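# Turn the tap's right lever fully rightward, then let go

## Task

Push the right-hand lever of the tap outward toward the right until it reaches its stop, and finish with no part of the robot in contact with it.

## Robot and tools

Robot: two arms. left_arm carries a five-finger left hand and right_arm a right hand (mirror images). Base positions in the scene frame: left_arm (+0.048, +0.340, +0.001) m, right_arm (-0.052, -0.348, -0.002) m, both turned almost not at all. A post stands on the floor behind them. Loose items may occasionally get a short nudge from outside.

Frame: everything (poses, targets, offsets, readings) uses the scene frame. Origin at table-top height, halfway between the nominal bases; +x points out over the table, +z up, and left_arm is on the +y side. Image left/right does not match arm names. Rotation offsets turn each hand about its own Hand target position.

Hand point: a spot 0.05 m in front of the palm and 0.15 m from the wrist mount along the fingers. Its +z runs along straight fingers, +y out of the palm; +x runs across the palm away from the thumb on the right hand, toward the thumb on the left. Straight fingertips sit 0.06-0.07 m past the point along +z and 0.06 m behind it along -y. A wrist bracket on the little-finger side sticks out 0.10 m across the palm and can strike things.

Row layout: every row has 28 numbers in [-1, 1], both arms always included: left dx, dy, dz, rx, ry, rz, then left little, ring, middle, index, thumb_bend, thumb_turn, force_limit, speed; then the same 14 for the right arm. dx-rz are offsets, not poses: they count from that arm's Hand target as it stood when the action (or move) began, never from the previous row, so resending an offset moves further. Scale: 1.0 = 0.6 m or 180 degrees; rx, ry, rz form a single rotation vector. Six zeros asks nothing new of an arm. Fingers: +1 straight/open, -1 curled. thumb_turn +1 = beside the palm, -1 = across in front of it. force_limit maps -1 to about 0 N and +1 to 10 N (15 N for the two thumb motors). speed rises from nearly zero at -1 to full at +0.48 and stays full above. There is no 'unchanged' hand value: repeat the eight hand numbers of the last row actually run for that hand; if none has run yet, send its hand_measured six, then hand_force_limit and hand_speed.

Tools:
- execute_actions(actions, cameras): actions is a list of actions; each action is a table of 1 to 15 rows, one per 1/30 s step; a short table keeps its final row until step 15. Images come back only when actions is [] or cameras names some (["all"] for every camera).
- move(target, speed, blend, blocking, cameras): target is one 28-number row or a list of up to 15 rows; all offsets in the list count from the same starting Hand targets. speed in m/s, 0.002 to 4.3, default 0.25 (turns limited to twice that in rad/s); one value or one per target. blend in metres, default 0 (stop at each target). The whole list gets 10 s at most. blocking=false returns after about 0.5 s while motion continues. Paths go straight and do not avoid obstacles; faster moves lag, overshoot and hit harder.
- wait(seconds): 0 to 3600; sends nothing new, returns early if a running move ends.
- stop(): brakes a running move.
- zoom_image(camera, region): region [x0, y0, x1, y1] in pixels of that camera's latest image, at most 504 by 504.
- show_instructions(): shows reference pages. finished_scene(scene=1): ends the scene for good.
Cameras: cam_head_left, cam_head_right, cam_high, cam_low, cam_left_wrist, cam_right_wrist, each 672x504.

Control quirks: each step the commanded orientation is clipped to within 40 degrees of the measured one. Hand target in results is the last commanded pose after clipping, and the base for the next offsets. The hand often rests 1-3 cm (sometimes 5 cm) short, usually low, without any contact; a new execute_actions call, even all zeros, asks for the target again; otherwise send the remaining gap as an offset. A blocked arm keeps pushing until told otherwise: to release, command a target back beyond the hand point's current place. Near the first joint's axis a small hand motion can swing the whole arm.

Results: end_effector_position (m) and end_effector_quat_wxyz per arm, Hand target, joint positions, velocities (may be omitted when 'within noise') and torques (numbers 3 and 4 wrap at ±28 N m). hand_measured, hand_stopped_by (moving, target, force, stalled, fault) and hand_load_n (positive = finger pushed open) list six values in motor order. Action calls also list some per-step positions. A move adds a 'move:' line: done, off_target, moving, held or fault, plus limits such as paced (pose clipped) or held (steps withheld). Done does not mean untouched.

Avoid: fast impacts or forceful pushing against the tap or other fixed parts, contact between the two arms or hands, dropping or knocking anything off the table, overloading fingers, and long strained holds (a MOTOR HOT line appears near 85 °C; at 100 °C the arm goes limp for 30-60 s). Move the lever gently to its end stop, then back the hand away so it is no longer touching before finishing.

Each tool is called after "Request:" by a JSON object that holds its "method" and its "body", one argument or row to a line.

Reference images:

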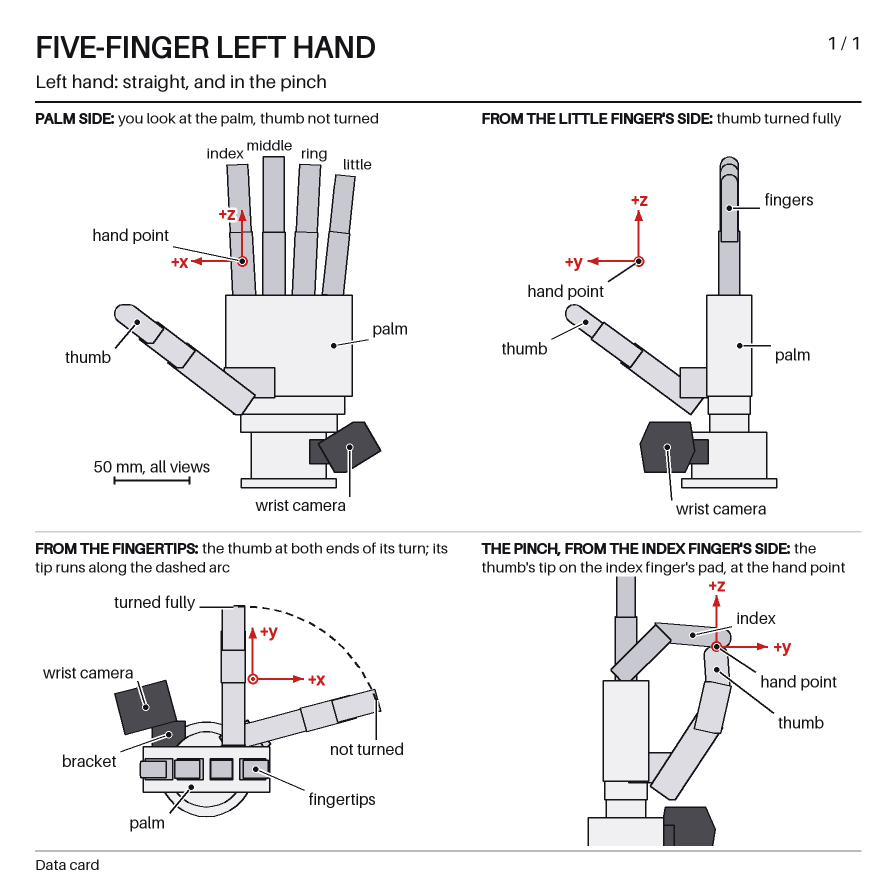

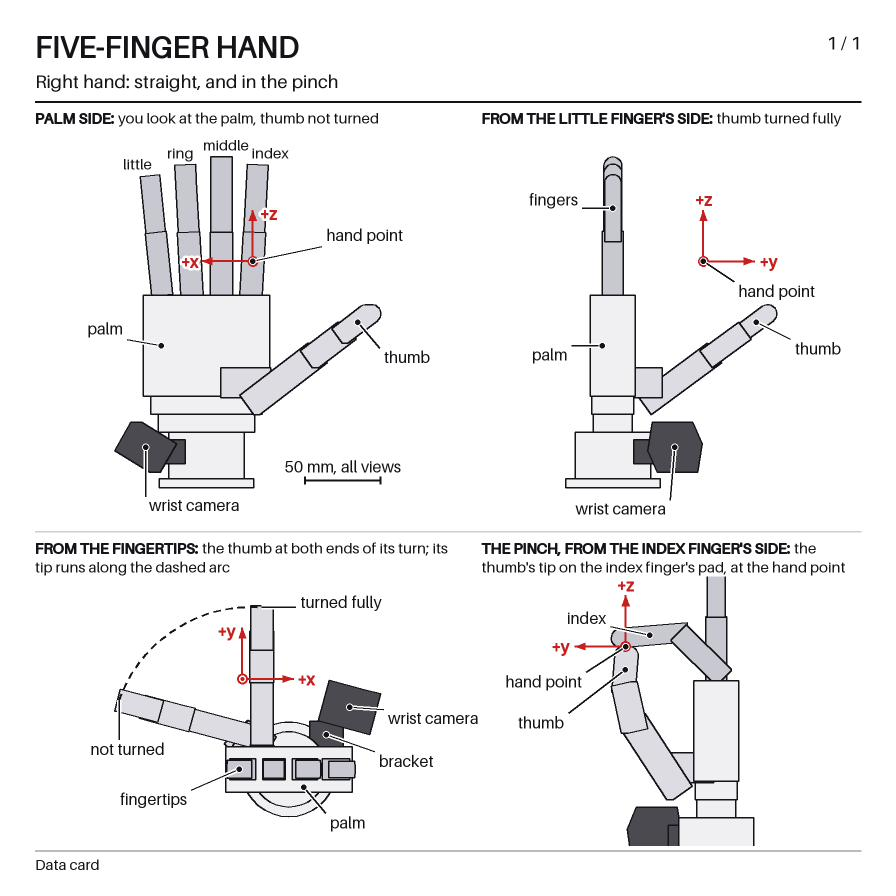

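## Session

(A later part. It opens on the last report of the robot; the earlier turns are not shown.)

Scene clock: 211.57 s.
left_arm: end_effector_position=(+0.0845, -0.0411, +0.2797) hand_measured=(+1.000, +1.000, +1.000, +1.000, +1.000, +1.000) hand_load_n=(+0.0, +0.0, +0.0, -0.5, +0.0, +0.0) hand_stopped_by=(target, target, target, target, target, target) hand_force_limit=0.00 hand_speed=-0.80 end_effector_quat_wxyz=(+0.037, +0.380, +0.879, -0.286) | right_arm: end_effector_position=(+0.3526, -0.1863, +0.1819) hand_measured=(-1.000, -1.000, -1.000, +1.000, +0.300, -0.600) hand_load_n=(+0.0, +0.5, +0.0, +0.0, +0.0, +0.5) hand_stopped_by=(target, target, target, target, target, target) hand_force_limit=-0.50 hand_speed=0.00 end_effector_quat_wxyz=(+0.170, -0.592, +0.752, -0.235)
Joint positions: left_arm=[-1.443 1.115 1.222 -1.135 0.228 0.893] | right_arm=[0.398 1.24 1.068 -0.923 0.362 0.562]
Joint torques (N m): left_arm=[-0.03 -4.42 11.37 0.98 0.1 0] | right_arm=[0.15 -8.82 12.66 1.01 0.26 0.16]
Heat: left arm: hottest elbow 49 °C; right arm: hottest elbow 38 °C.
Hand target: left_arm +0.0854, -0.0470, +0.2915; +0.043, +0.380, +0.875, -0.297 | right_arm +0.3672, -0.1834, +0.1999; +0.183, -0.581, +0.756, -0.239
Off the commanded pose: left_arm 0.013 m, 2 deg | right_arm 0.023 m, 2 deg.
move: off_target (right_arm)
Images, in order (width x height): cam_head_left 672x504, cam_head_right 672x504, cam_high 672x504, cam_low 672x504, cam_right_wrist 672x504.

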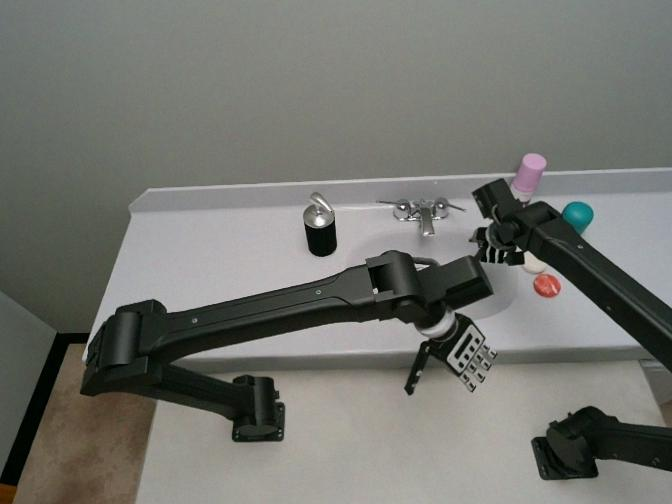

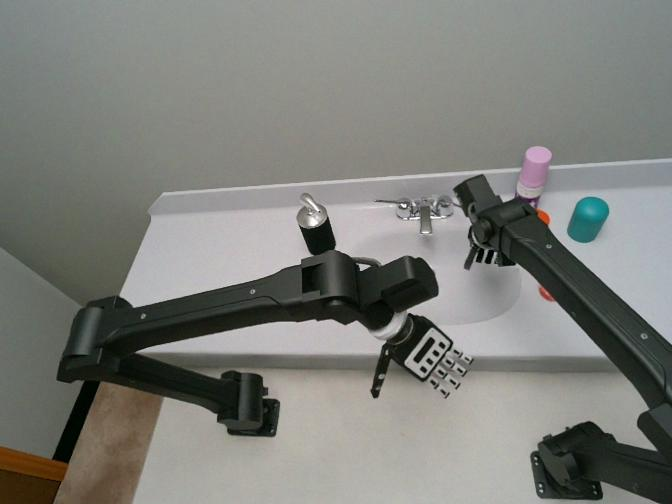

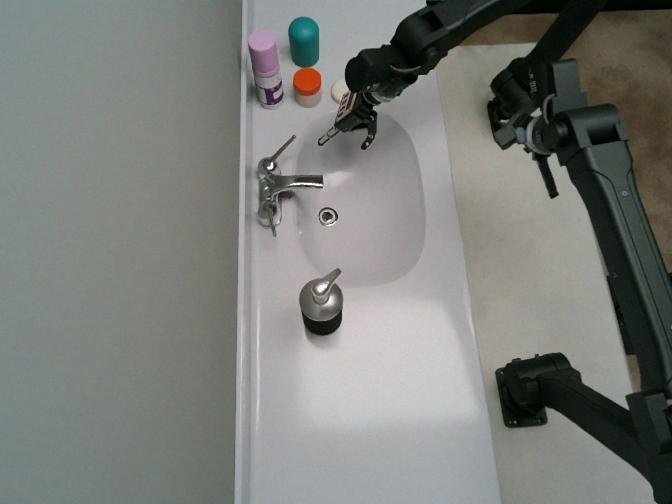

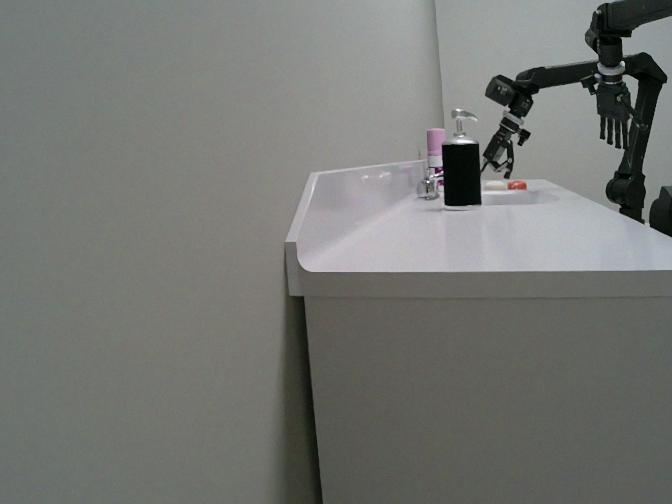

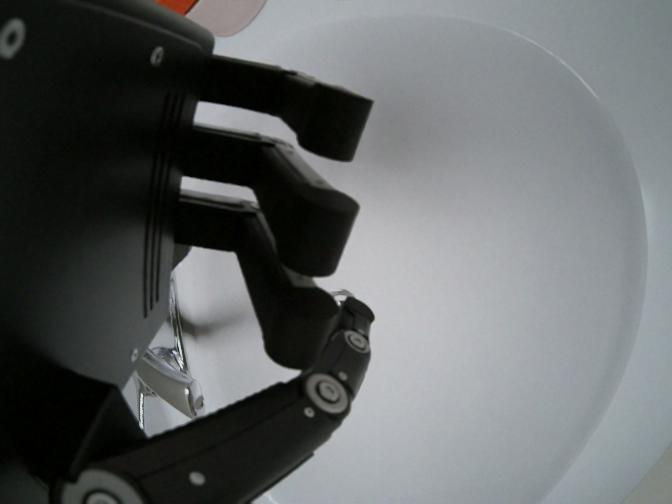

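Request:
{"method": "move", "body": {
  "target": [0,0,0,0,0,0,1,1,1,1,1,1,0,-0.8,0.03,0.033,0.042,0,0,0,-1,-1,-1,1,0.3,-0.6,-0.5,0],
  "speed": 0.1,
  "cameras": ["cam_high","cam_low","cam_head_left","cam_right_wrist"]
}}

Request:
{"method": "zoom_image", "body": {
  "camera": "cam_high",
  "region": [240, 90, 380, 210]
}}

Request:
{"method": "zoom_image", "body": {
  "camera": "cam_head_left",
  "region": [400, 160, 560, 280]
}}

Request:
{"method": "zoom_image", "body": {
  "camera": "cam_low",
  "region": [400, 110, 560, 220]
}}

Scene clock: 221.87 s.
left_arm: end_effector_position=(+0.0845, -0.0411, +0.2797) hand_measured=(+1.000, +1.000, +1.000, +1.000, +1.000, +1.000) hand_load_n=(+0.0, +0.0, +0.0, +0.0, +0.0, +0.0) hand_stopped_by=(target, target, target, target, target, target) hand_force_limit=0.00 hand_speed=-0.80 end_effector_quat_wxyz=(+0.037, +0.380, +0.879, -0.286) | right_arm: end_effector_position=(+0.3721, -0.1722, +0.2059) hand_measured=(-1.000, -1.000, -1.000, +1.000, +0.300, -0.600) hand_load_n=(+0.0, +0.0, +0.0, +0.0, +0.5, +0.0) hand_stopped_by=(target, target, target, target, target, target) hand_force_limit=-0.50 hand_speed=0.00 end_effector_quat_wxyz=(+0.168, -0.588, +0.755, -0.236)
Joint positions: left_arm=[-1.443 1.115 1.222 -1.135 0.228 0.893] | right_arm=[0.413 1.298 1.184 -0.993 0.374 0.588]
Joint torques (N m): left_arm=[-0.03 -4.48 11.38 0.98 0.1 0] | right_arm=[0.97 -9.52 13.04 0.96 0.27 0.17]
Heat: left arm: hottest elbow 49 °C; right arm: hottest elbow 41 °C.
Hand target: left_arm +0.0854, -0.0470, +0.2915; +0.043, +0.380, +0.875, -0.297 | right_arm +0.3852, -0.1637, +0.2251; +0.183, -0.581, +0.756, -0.239
Off the commanded pose: left_arm 0.013 m, 2 deg | right_arm 0.025 m, 2 deg.
move: off_target (right_arm)
Images, in order (width x height): cam_head_left 672x504, cam_high 672x504, cam_low 672x504, cam_right_wrist 672x504.

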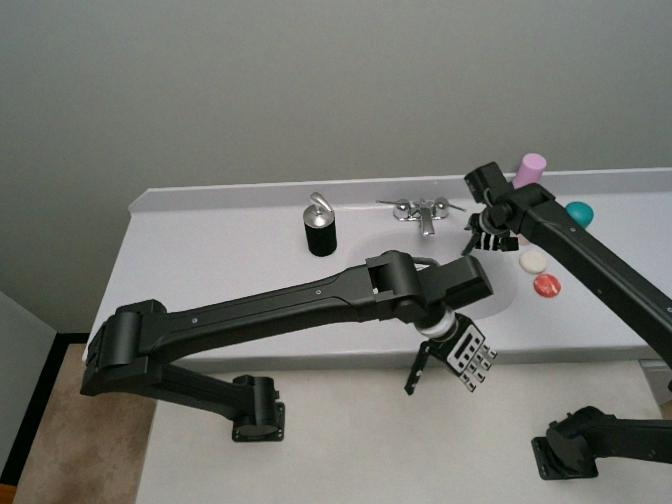

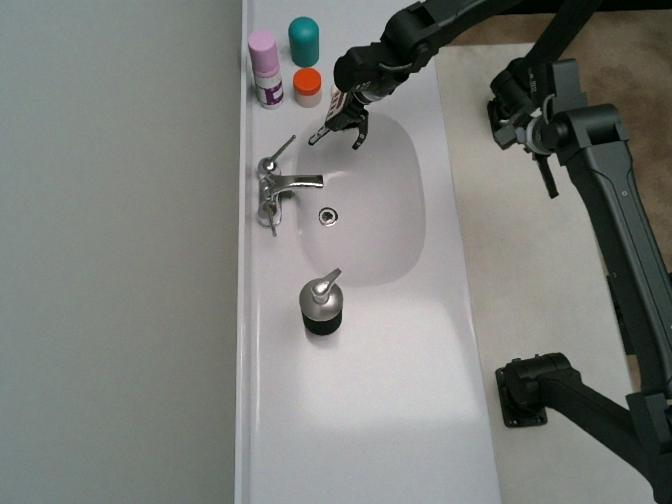

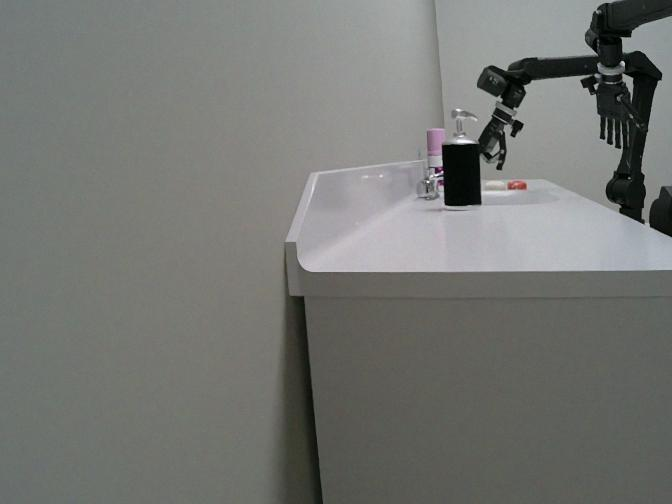

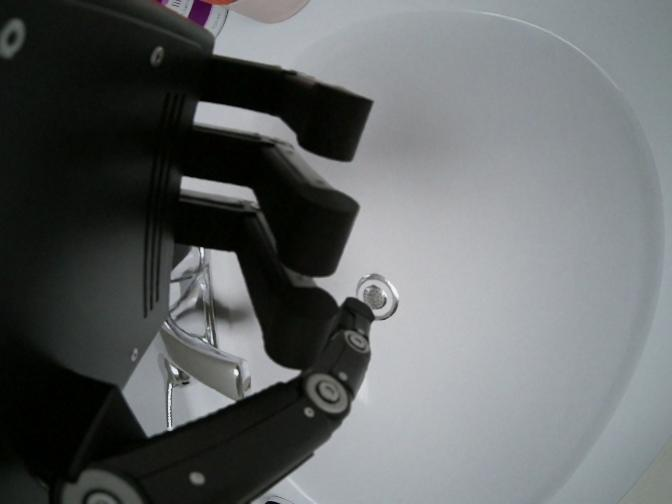

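Scaled by 3.600 from the camera's image (finer frame: 960x720).

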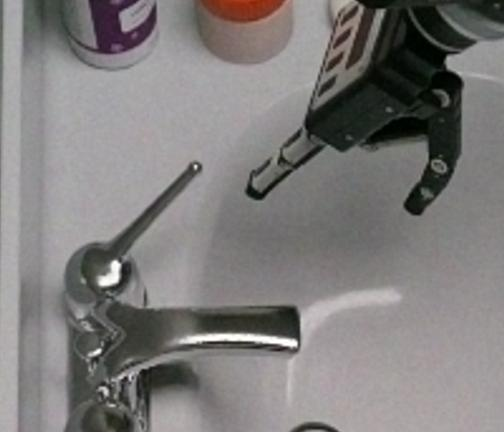

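Scaled by 3.150 from the camera's image (finer frame: 960x720).

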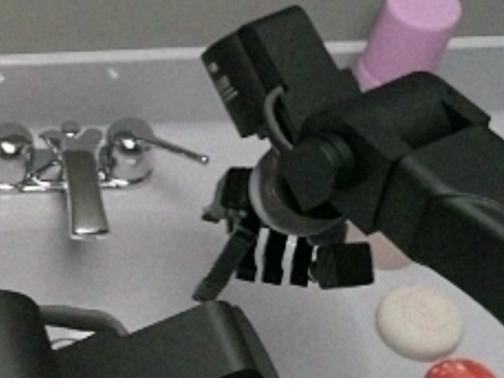

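Scaled by 3.150 from the camera's image (finer frame: 960x720).

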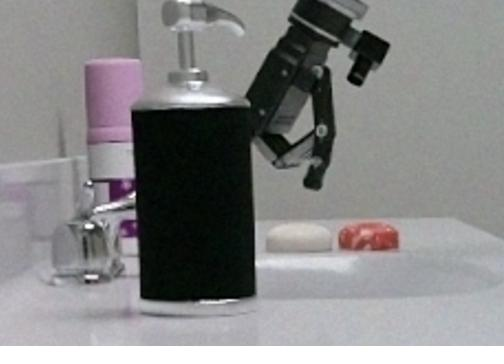

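Request:
{"method": "move", "body": {
  "target": [
    [0,0,0,0,0,0,1,1,1,1,1,1,0,-0.8,0,0.04,0.003,0,0,0,-1,-1,-1,1,0.3,-0.6,-0.5,0],
    [0,0,0,0,0,0,1,1,1,1,1,1,0,-0.8,0.07,0.04,0.003,0,0,0,-1,-1,-1,1,0.3,-0.6,-0.5,0]
  ],
  "speed": 0.08,
  "cameras": ["cam_high","cam_low","cam_head_left","cam_right_wrist"]
}}

Request:
{"method": "zoom_image", "body": {
  "camera": "cam_high",
  "region": [240, 90, 380, 210]
}}

Request:
{"method": "zoom_image", "body": {
  "camera": "cam_head_left",
  "region": [400, 160, 560, 280]
}}

Request:
{"method": "zoom_image", "body": {
  "camera": "cam_low",
  "region": [400, 110, 560, 220]
}}

Scene clock: 235.67 s.
left_arm: end_effector_position=(+0.0845, -0.0411, +0.2797) hand_measured=(+1.000, +1.000, +1.000, +1.000, +1.000, +1.000) hand_load_n=(+0.0, +0.0, +0.0, +0.0, +0.0, +0.0) hand_stopped_by=(target, target, target, target, target, target) hand_force_limit=0.00 hand_speed=-0.80 end_effector_quat_wxyz=(+0.037, +0.380, +0.879, -0.286) | right_arm: end_effector_position=(+0.4082, -0.1463, +0.2028) hand_measured=(-1.000, -1.000, -1.000, +1.000, +0.300, -0.600) hand_load_n=(+0.0, +0.0, +0.0, +0.0, +0.0, +0.0) hand_stopped_by=(target, target, target, target, target, target) hand_force_limit=-0.50 hand_speed=0.00 end_effector_quat_wxyz=(+0.158, -0.585, +0.760, -0.234)
Joint positions: left_arm=[-1.443 1.115 1.222 -1.135 0.228 0.893] | right_arm=[0.433 1.427 1.306 -1.016 0.387 0.622]
Joint torques (N m): left_arm=[-0.03 -4.42 11.38 0.98 0.1 0] | right_arm=[0.21 -11.28 13.5 1.5 -0.02 -0.1]
Heat: left arm: hottest elbow 50 °C; right arm: hottest elbow 45 °C.
Hand target: left_arm +0.0854, -0.0470, +0.2915; +0.043, +0.380, +0.875, -0.297 | right_arm +0.4272, -0.1396, +0.2269; +0.183, -0.581, +0.756, -0.239
Off the commanded pose: left_arm 0.013 m, 2 deg | right_arm 0.031 m, 3 deg.
move: off_target (right_arm)
Images, in order (width x height): cam_head_left 672x504, cam_high 672x504, cam_low 672x504, cam_right_wrist 672x504.

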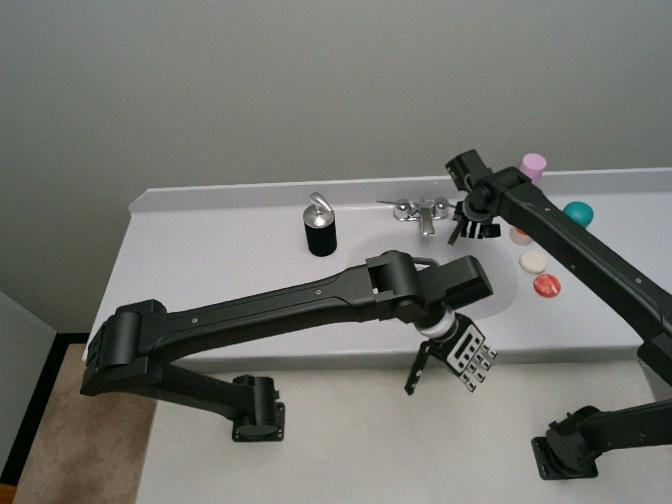

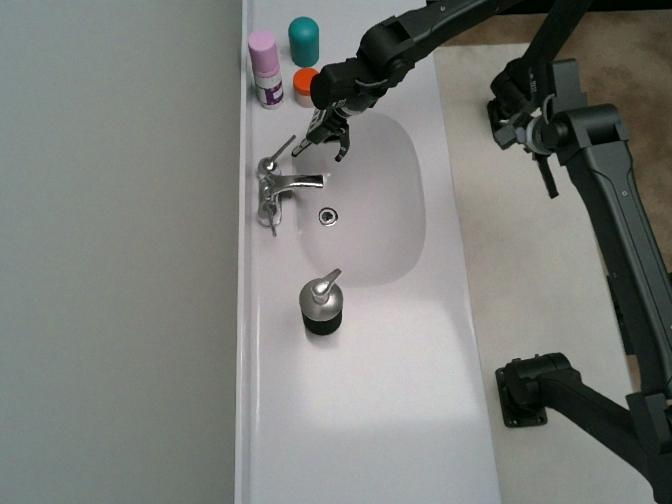

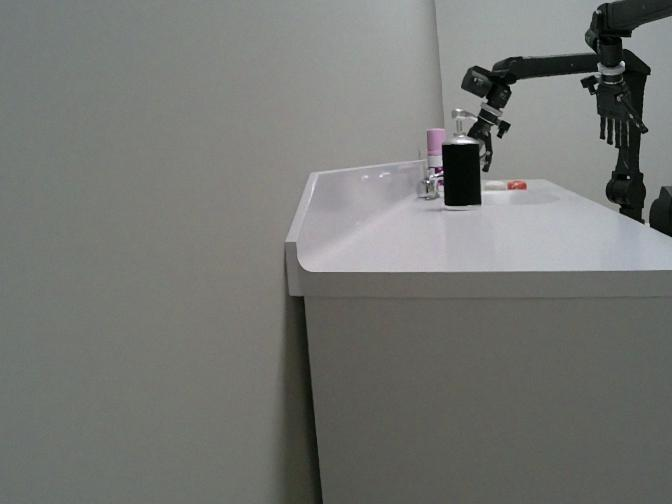

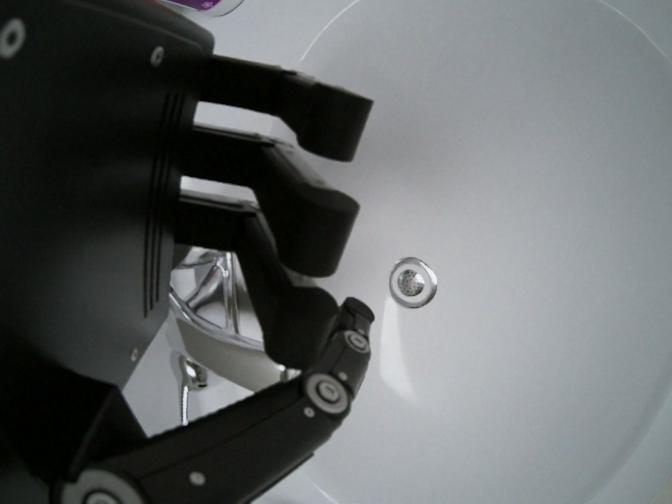

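Scaled by 3.600 from the camera's image (finer frame: 960x720).

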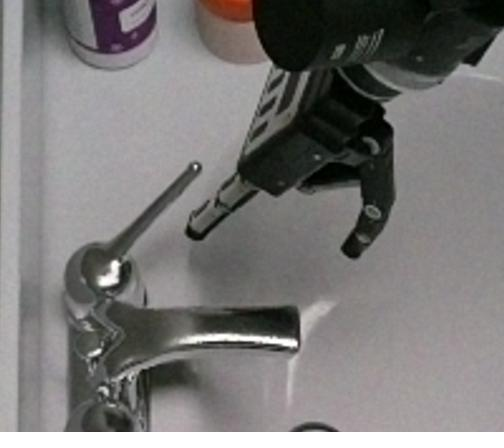

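Scaled by 3.150 from the camera's image (finer frame: 960x720).

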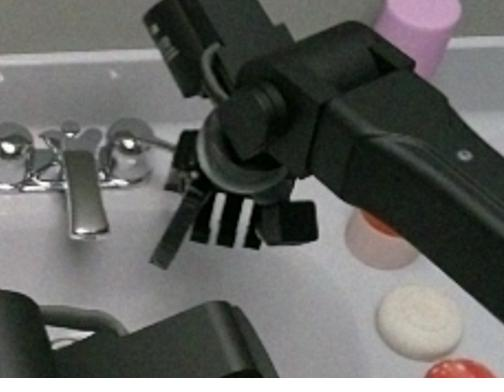

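Scaled by 3.150 from the camera's image (finer frame: 960x720).

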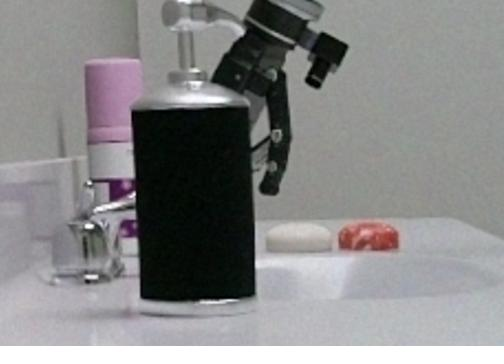

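Request:
{"method": "move", "body": {
  "target": [
    [0,0,0,0,0,0,1,1,1,1,1,1,0,-0.8,0.045,-0.01,0.007,0,0,0,-1,-1,-1,1,0.3,-0.6,-0.5,0],
    [0,0,0,0,0,0,1,1,1,1,1,1,0,-0.8,0.083,-0.033,0.012,0,0,0,-1,-1,-1,1,0.3,-0.6,-0.5,0]
  ],
  "speed": 0.06,
  "blend": [0.01, 0],
  "cameras": ["cam_high","cam_low","cam_head_left"]
}}

Request:
{"method": "zoom_image", "body": {
  "camera": "cam_high",
  "region": [240, 90, 380, 210]
}}

Request:
{"method": "zoom_image", "body": {
  "camera": "cam_low",
  "region": [400, 110, 560, 220]
}}

Scene clock: 243.40 s.
left_arm: end_effector_position=(+0.0845, -0.0411, +0.2797) hand_measured=(+1.000, +1.000, +1.000, +1.000, +1.000, +1.000) hand_load_n=(+0.0, +0.0, +0.0, +0.0, +0.0, +0.0) hand_stopped_by=(target, target, target, target, target, target) hand_force_limit=0.00 hand_speed=-0.80 end_effector_quat_wxyz=(+0.037, +0.380, +0.879, -0.286) | right_arm: end_effector_position=(+0.4418, -0.1549, +0.1961) hand_measured=(-1.000, -1.000, -1.000, +1.000, +0.300, -0.600) hand_load_n=(+0.0, +0.0, +0.0, -2.5, +0.0, +0.0) hand_stopped_by=(target, target, target, target, target, target) hand_force_limit=-0.50 hand_speed=0.00 end_effector_quat_wxyz=(+0.147, -0.604, +0.752, -0.220)
Joint positions: left_arm=[-1.443 1.115 1.222 -1.135 0.228 0.893] | right_arm=[0.375 1.517 1.391 -1.018 0.333 0.536]
Joint torques (N m): left_arm=[-0.03 -4.48 11.38 0.99 0.1 0] | right_arm=[-1.49 -12.98 15.39 1.63 0.59 0.02]
Heat: left arm: hottest elbow 50 °C; right arm: hottest elbow 45 °C.
Hand target: left_arm +0.0854, -0.0470, +0.2915; +0.043, +0.380, +0.875, -0.297 | right_arm +0.4769, -0.1594, +0.2339; +0.183, -0.581, +0.756, -0.239
Off the commanded pose: left_arm 0.013 m, 2 deg | right_arm 0.052 m, 5 deg.
move: off_target (right_arm)
Images, in order (width x height): cam_head_left 672x504, cam_high 672x504, cam_low 672x504.

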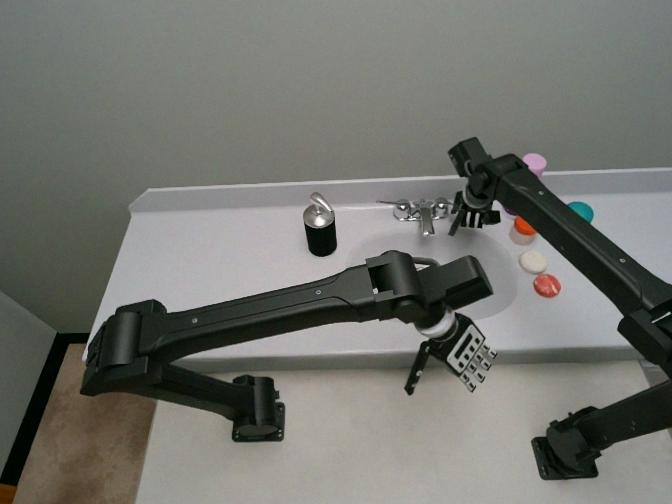

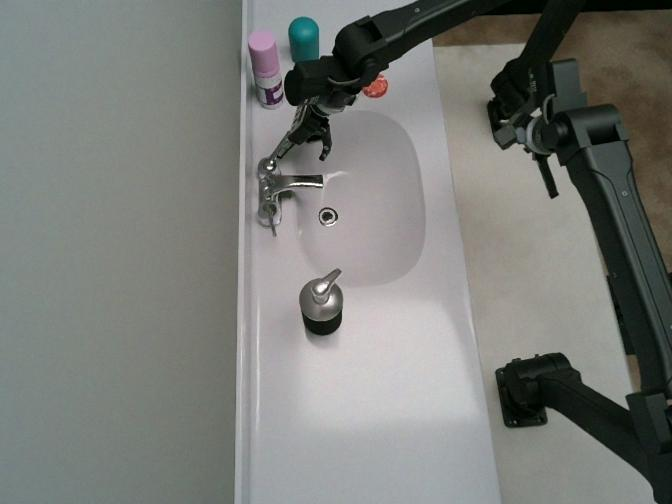

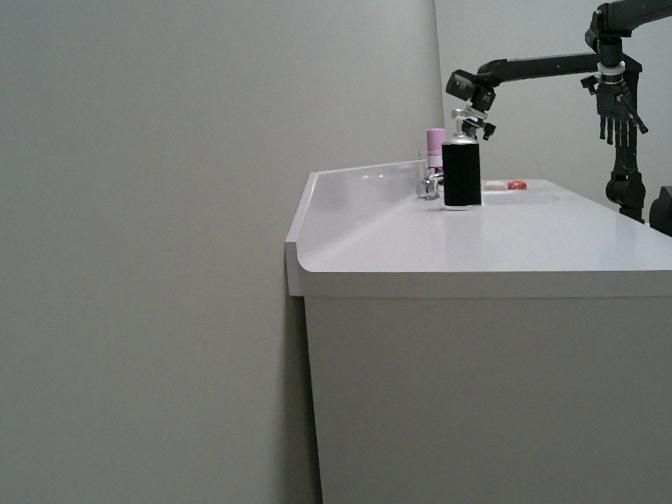

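Scaled by 3.600 from the camera's image (finer frame: 960x720).

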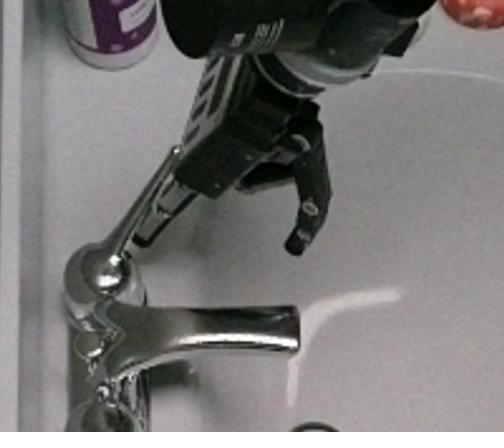

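Scaled by 3.150 from the camera's image (finer frame: 960x720).

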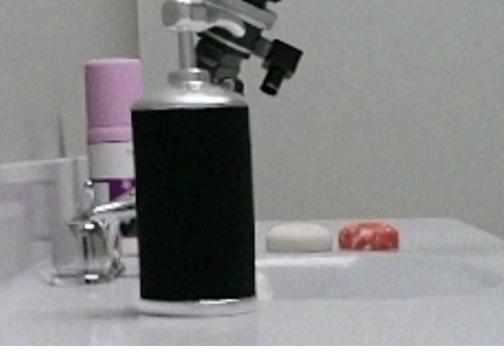

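Request:
{"method": "move", "body": {
  "target": [
    [0,0,0,0,0,0,1,1,1,1,1,1,0,-0.8,0.0,-0.06,0.012,0,0,0,-1,-1,-1,1,0.3,-0.6,-0.5,0],
    [0,0,0,0,0,0,1,1,1,1,1,1,0,-0.8,0.033,-0.075,0.018,0,0,0,-1,-1,-1,1,0.3,-0.6,-0.5,0]
  ],
  "speed": 0.06,
  "blend": [0.01, 0],
  "cameras": ["cam_high","cam_low","cam_head_left"]
}}

Request:
{"method": "zoom_image", "body": {
  "camera": "cam_high",
  "region": [240, 90, 380, 210]
}}

Request:
{"method": "zoom_image", "body": {
  "camera": "cam_low",
  "region": [400, 110, 560, 220]
}}

Scene clock: 252.13 s.
left_arm: end_effector_position=(+0.0845, -0.0411, +0.2797) hand_measured=(+1.000, +1.000, +1.000, +1.000, +1.000, +1.000) hand_load_n=(+0.5, +0.0, +0.0, -0.5, +0.0, +0.0) hand_stopped_by=(target, target, target, target, target, target) hand_force_limit=0.00 hand_speed=-0.80 end_effector_quat_wxyz=(+0.037, +0.380, +0.879, -0.286) | right_arm: end_effector_position=(+0.4766, -0.2088, +0.2232) hand_measured=(-1.000, -1.000, -1.000, +1.000, +0.300, -0.600) hand_load_n=(+0.0, +0.0, +0.0, +0.0, +0.0, +0.0) hand_stopped_by=(target, target, target, target, target, target) hand_force_limit=-0.50 hand_speed=0.00 end_effector_quat_wxyz=(+0.159, -0.587, +0.760, -0.229)
Joint positions: left_arm=[-1.443 1.115 1.222 -1.135 0.228 0.893] | right_arm=[0.251 1.524 1.46 -1.018 0.295 0.448]
Joint torques (N m): left_arm=[-0.03 -4.42 11.38 0.99 0.1 0] | right_arm=[0.44 -12.75 13.35 1.77 0.03 -0.02]
Heat: left arm: hottest elbow 50 °C; right arm: hottest elbow 50 °C.
Hand target: left_arm +0.0854, -0.0470, +0.2915; +0.043, +0.380, +0.875, -0.297 | right_arm +0.4967, -0.2044, +0.2448; +0.183, -0.581, +0.756, -0.239
Off the commanded pose: left_arm 0.013 m, 2 deg | right_arm 0.030 m, 3 deg.
move: off_target (right_arm)
Images, in order (width x height): cam_head_left 672x504, cam_high 672x504, cam_low 672x504.

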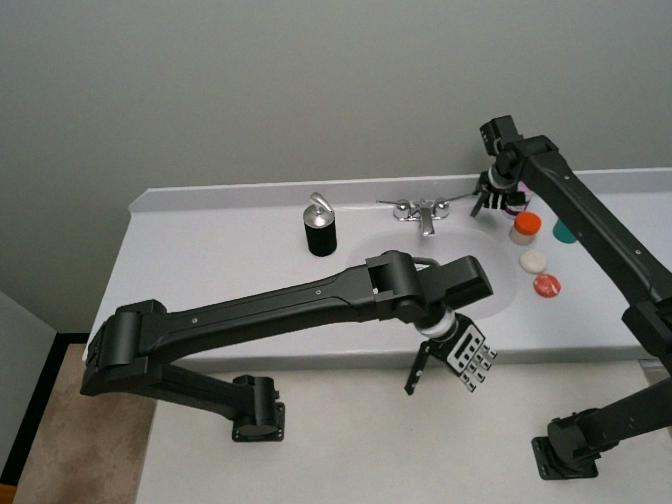

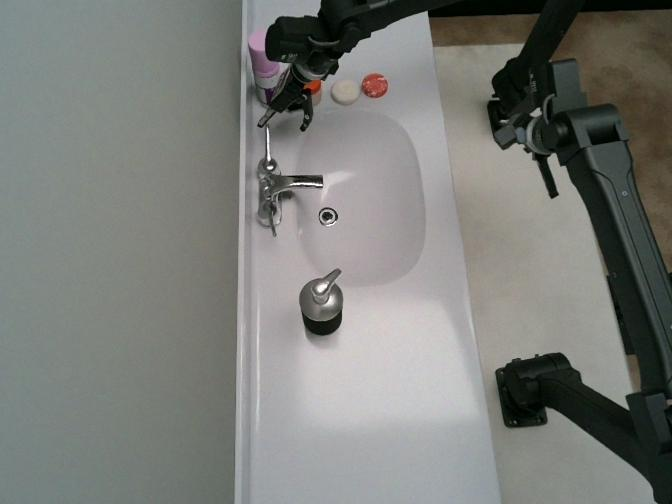

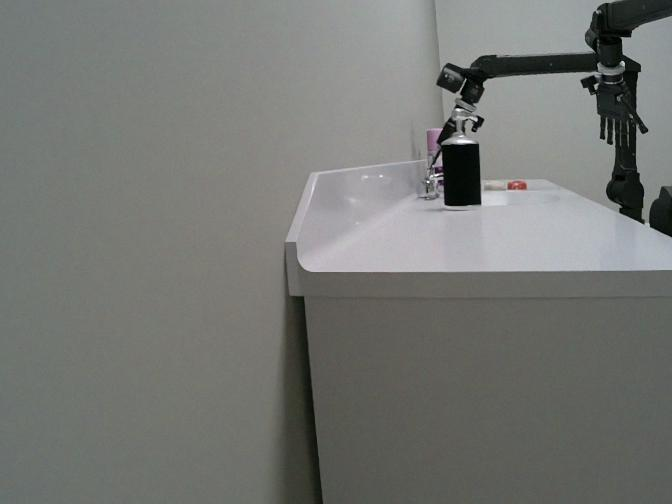

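Scaled by 3.600 from the camera's image (finer frame: 960x720).

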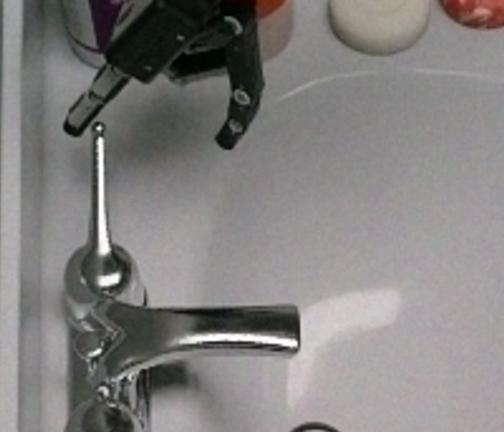

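Scaled by 3.150 from the camera's image (finer frame: 960x720).

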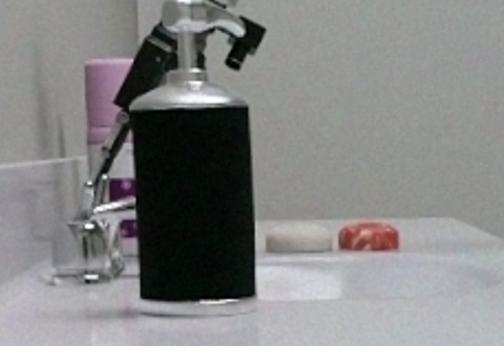

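Request:
{"method": "move", "body": {
  "target": [
    [0,0,0,0,0,0,1,1,1,1,1,1,0,-0.8,0.0,-0.02,0.083,0,0,0,-1,-1,-1,1,0.3,-0.6,-0.5,0],
    [0,0,0,0,0,0,1,1,1,1,1,1,0,-0.8,-0.1,0.053,0.083,0,0,0,-1,-1,-1,1,0.3,-0.6,-0.5,0],
    [0,0,0,0,0,0,1,1,1,1,1,1,0,-0.8,-0.092,0.057,-0.02,0,0,0,-1,-1,-1,1,0.3,-0.6,-0.5,0]
  ],
  "speed": 0.1,
  "cameras": ["cam_high","cam_low","cam_head_left"]
}}

Request:
{"method": "zoom_image", "body": {
  "camera": "cam_high",
  "region": [240, 90, 380, 210]
}}

Request:
{"method": "zoom_image", "body": {
  "camera": "cam_low",
  "region": [400, 110, 560, 220]
}}

Request:
{"method": "zoom_image", "body": {
  "camera": "cam_head_left",
  "region": [380, 160, 540, 280]
}}

Scene clock: 268.77 s.
left_arm: end_effector_position=(+0.0845, -0.0411, +0.2797) hand_measured=(+1.000, +1.000, +1.000, +1.000, +1.000, +1.000) hand_load_n=(+0.0, +0.0, +0.0, +0.0, -0.5, +0.0) hand_stopped_by=(target, target, target, target, target, target) hand_force_limit=0.00 hand_speed=-0.80 end_effector_quat_wxyz=(+0.037, +0.380, +0.879, -0.286) | right_arm: end_effector_position=(+0.4391, -0.1726, +0.2396) hand_measured=(-1.000, -1.000, -1.000, +1.000, +0.300, -0.600) hand_load_n=(+0.0, +0.0, +0.0, +0.0, +0.0, +0.0) hand_stopped_by=(target, target, target, target, target, target) hand_force_limit=-0.50 hand_speed=0.00 end_effector_quat_wxyz=(+0.182, -0.585, +0.754, -0.239)
Joint positions: left_arm=[-1.443 1.115 1.222 -1.135 0.228 0.893] | right_arm=[0.351 1.428 1.389 -1.016 0.343 0.527]
Joint torques (N m): left_arm=[-0.03 -4.42 11.38 0.98 0.1 0] | right_arm=[0.85 -11.75 8.29 2 0.24 0.17]
Heat: left arm: hottest elbow 50 °C; right arm: hottest elbow 52 °C.
Hand target: left_arm +0.0854, -0.0470, +0.2915; +0.043, +0.380, +0.875, -0.297 | right_arm +0.4416, -0.1702, +0.2328; +0.183, -0.581, +0.756, -0.239
Off the commanded pose: left_arm 0.013 m, 2 deg | right_arm 0.008 m, 1 deg.
move: done
Images, in order (width x height): cam_head_left 672x504, cam_high 672x504, cam_low 672x504.

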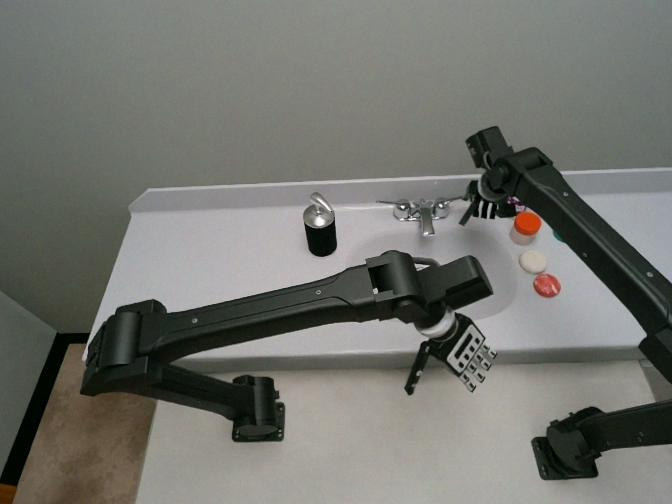

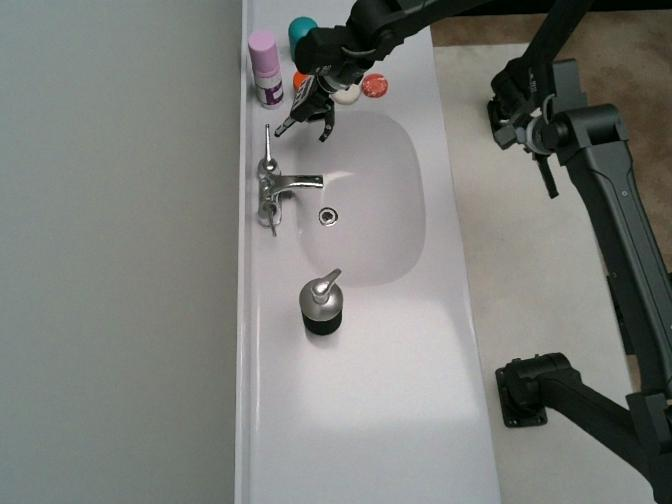

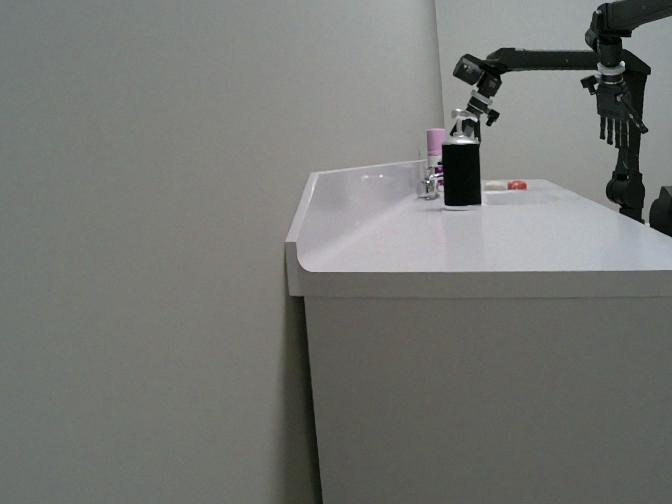

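Scaled by 3.600 from the camera's image (finer frame: 960x720).

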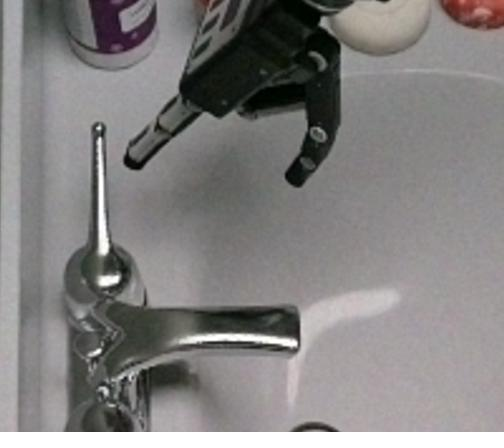

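Scaled by 3.150 from the camera's image (finer frame: 960x720).

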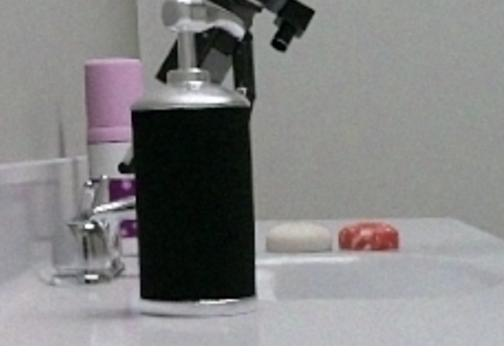

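Scaled by 3.150 from the camera's image (finer frame: 960x720).

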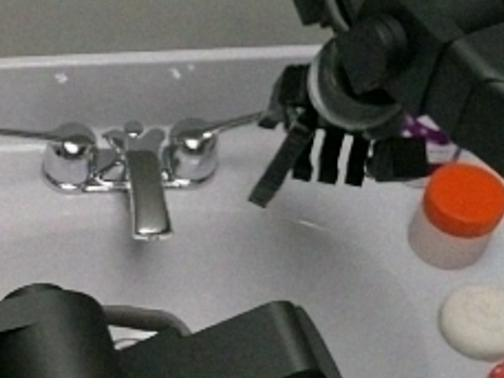

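Request:
{"method": "move", "body": {
  "target": [
    [0,0,0,0,0,0,1,1,1,1,1,1,0,-0.8,0.0,-0.017,-0.055,0,0,0,-1,-1,-1,1,0.3,-0.6,-0.5,0],
    [0,0,0,0,0,0,1,1,1,1,1,1,0,-0.8,0.075,-0.017,-0.04,0,0,0,-1,-1,-1,1,0.3,-0.6,-0.5,0]
  ],
  "speed": 0.08,
  "cameras": ["cam_high","cam_low","cam_head_left"]
}}

Request:
{"method": "zoom_image", "body": {
  "camera": "cam_high",
  "region": [240, 90, 380, 210]
}}

Request:
{"method": "zoom_image", "body": {
  "camera": "cam_low",
  "region": [400, 110, 560, 220]
}}

Scene clock: 277.30 s.
left_arm: end_effector_position=(+0.0845, -0.0411, +0.2797) hand_measured=(+1.000, +1.000, +1.000, +1.000, +1.000, +1.000) hand_load_n=(+0.0, +0.0, +0.0, +0.0, +0.0, +0.0) hand_stopped_by=(target, target, target, target, target, target) hand_force_limit=0.00 hand_speed=-0.80 end_effector_quat_wxyz=(+0.037, +0.380, +0.879, -0.286) | right_arm: end_effector_position=(+0.4694, -0.1826, +0.1887) hand_measured=(-1.000, -1.000, -1.000, +1.000, +0.300, -0.600) hand_load_n=(+0.0, +0.0, +0.0, -0.5, +0.0, +0.0) hand_stopped_by=(target, target, target, target, target, target) hand_force_limit=-0.50 hand_speed=0.00 end_effector_quat_wxyz=(+0.167, -0.584, +0.760, -0.233)
Joint positions: left_arm=[-1.443 1.115 1.222 -1.135 0.228 0.893] | right_arm=[0.308 1.526 1.369 -0.922 0.325 0.504]
Joint torques (N m): left_arm=[-0.03 -4.42 11.38 0.98 0.09 0.01] | right_arm=[0.09 -12.69 13.24 1.22 -0.07 -0.1]
Heat: left arm: hottest elbow 50 °C; right arm: hottest elbow 49 °C.
Hand target: left_arm +0.0854, -0.0470, +0.2915; +0.043, +0.380, +0.875, -0.297 | right_arm +0.4866, -0.1804, +0.2089; +0.183, -0.581, +0.756, -0.239
Off the commanded pose: left_arm 0.013 m, 2 deg | right_arm 0.027 m, 2 deg.
move: off_target (right_arm)
Images, in order (width x height): cam_head_left 672x504, cam_high 672x504, cam_low 672x504.

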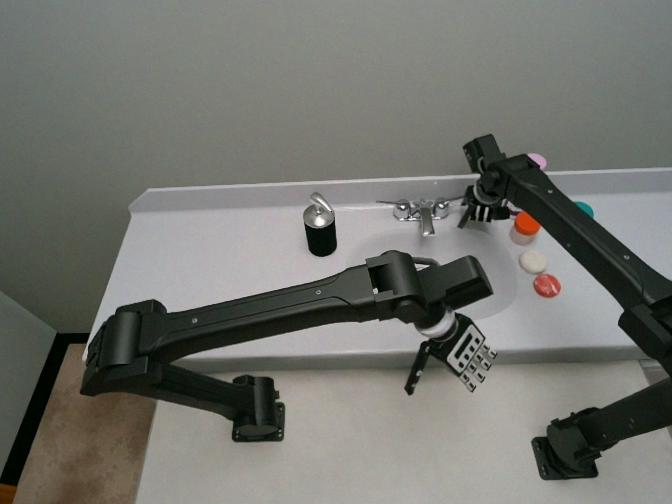

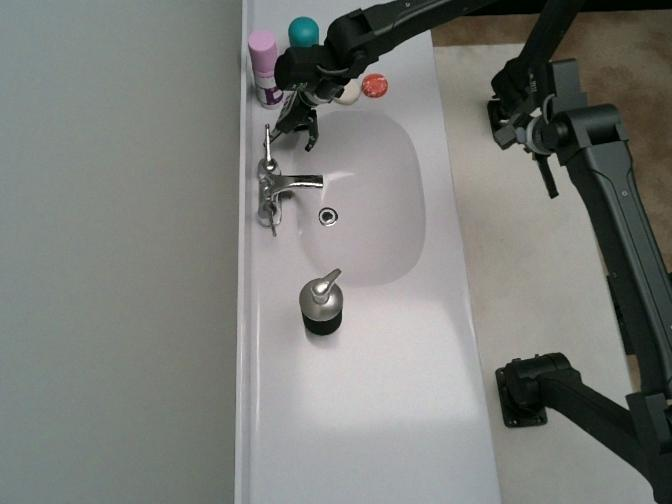

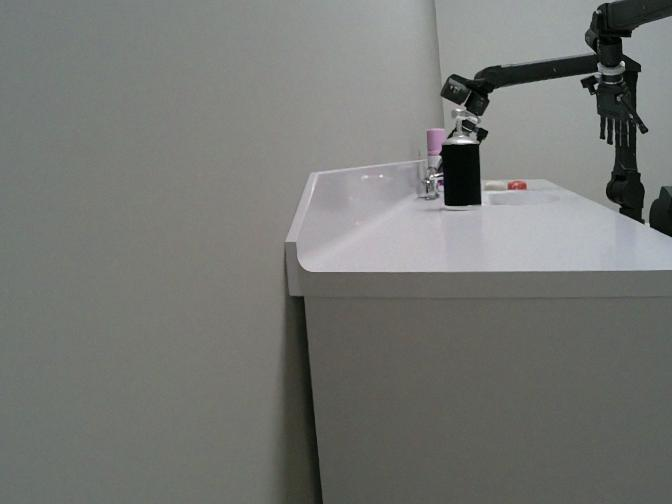

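Scaled by 3.600 from the camera's image (finer frame: 960x720).

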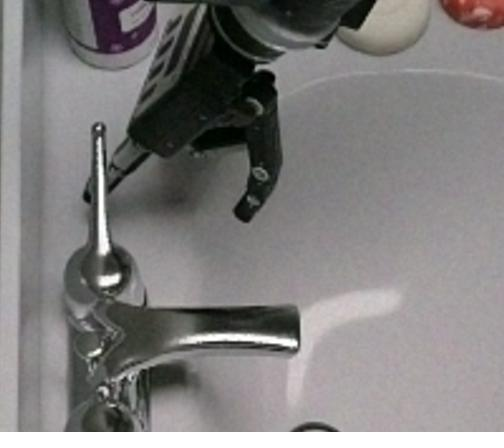

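Scaled by 3.150 from the camera's image (finer frame: 960x720).

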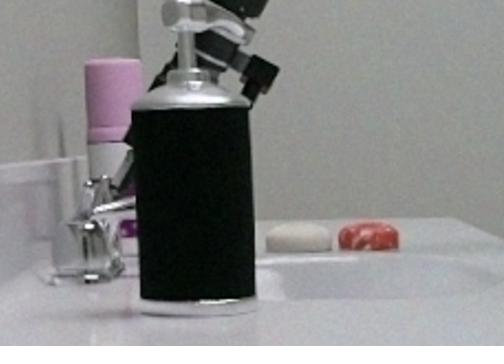

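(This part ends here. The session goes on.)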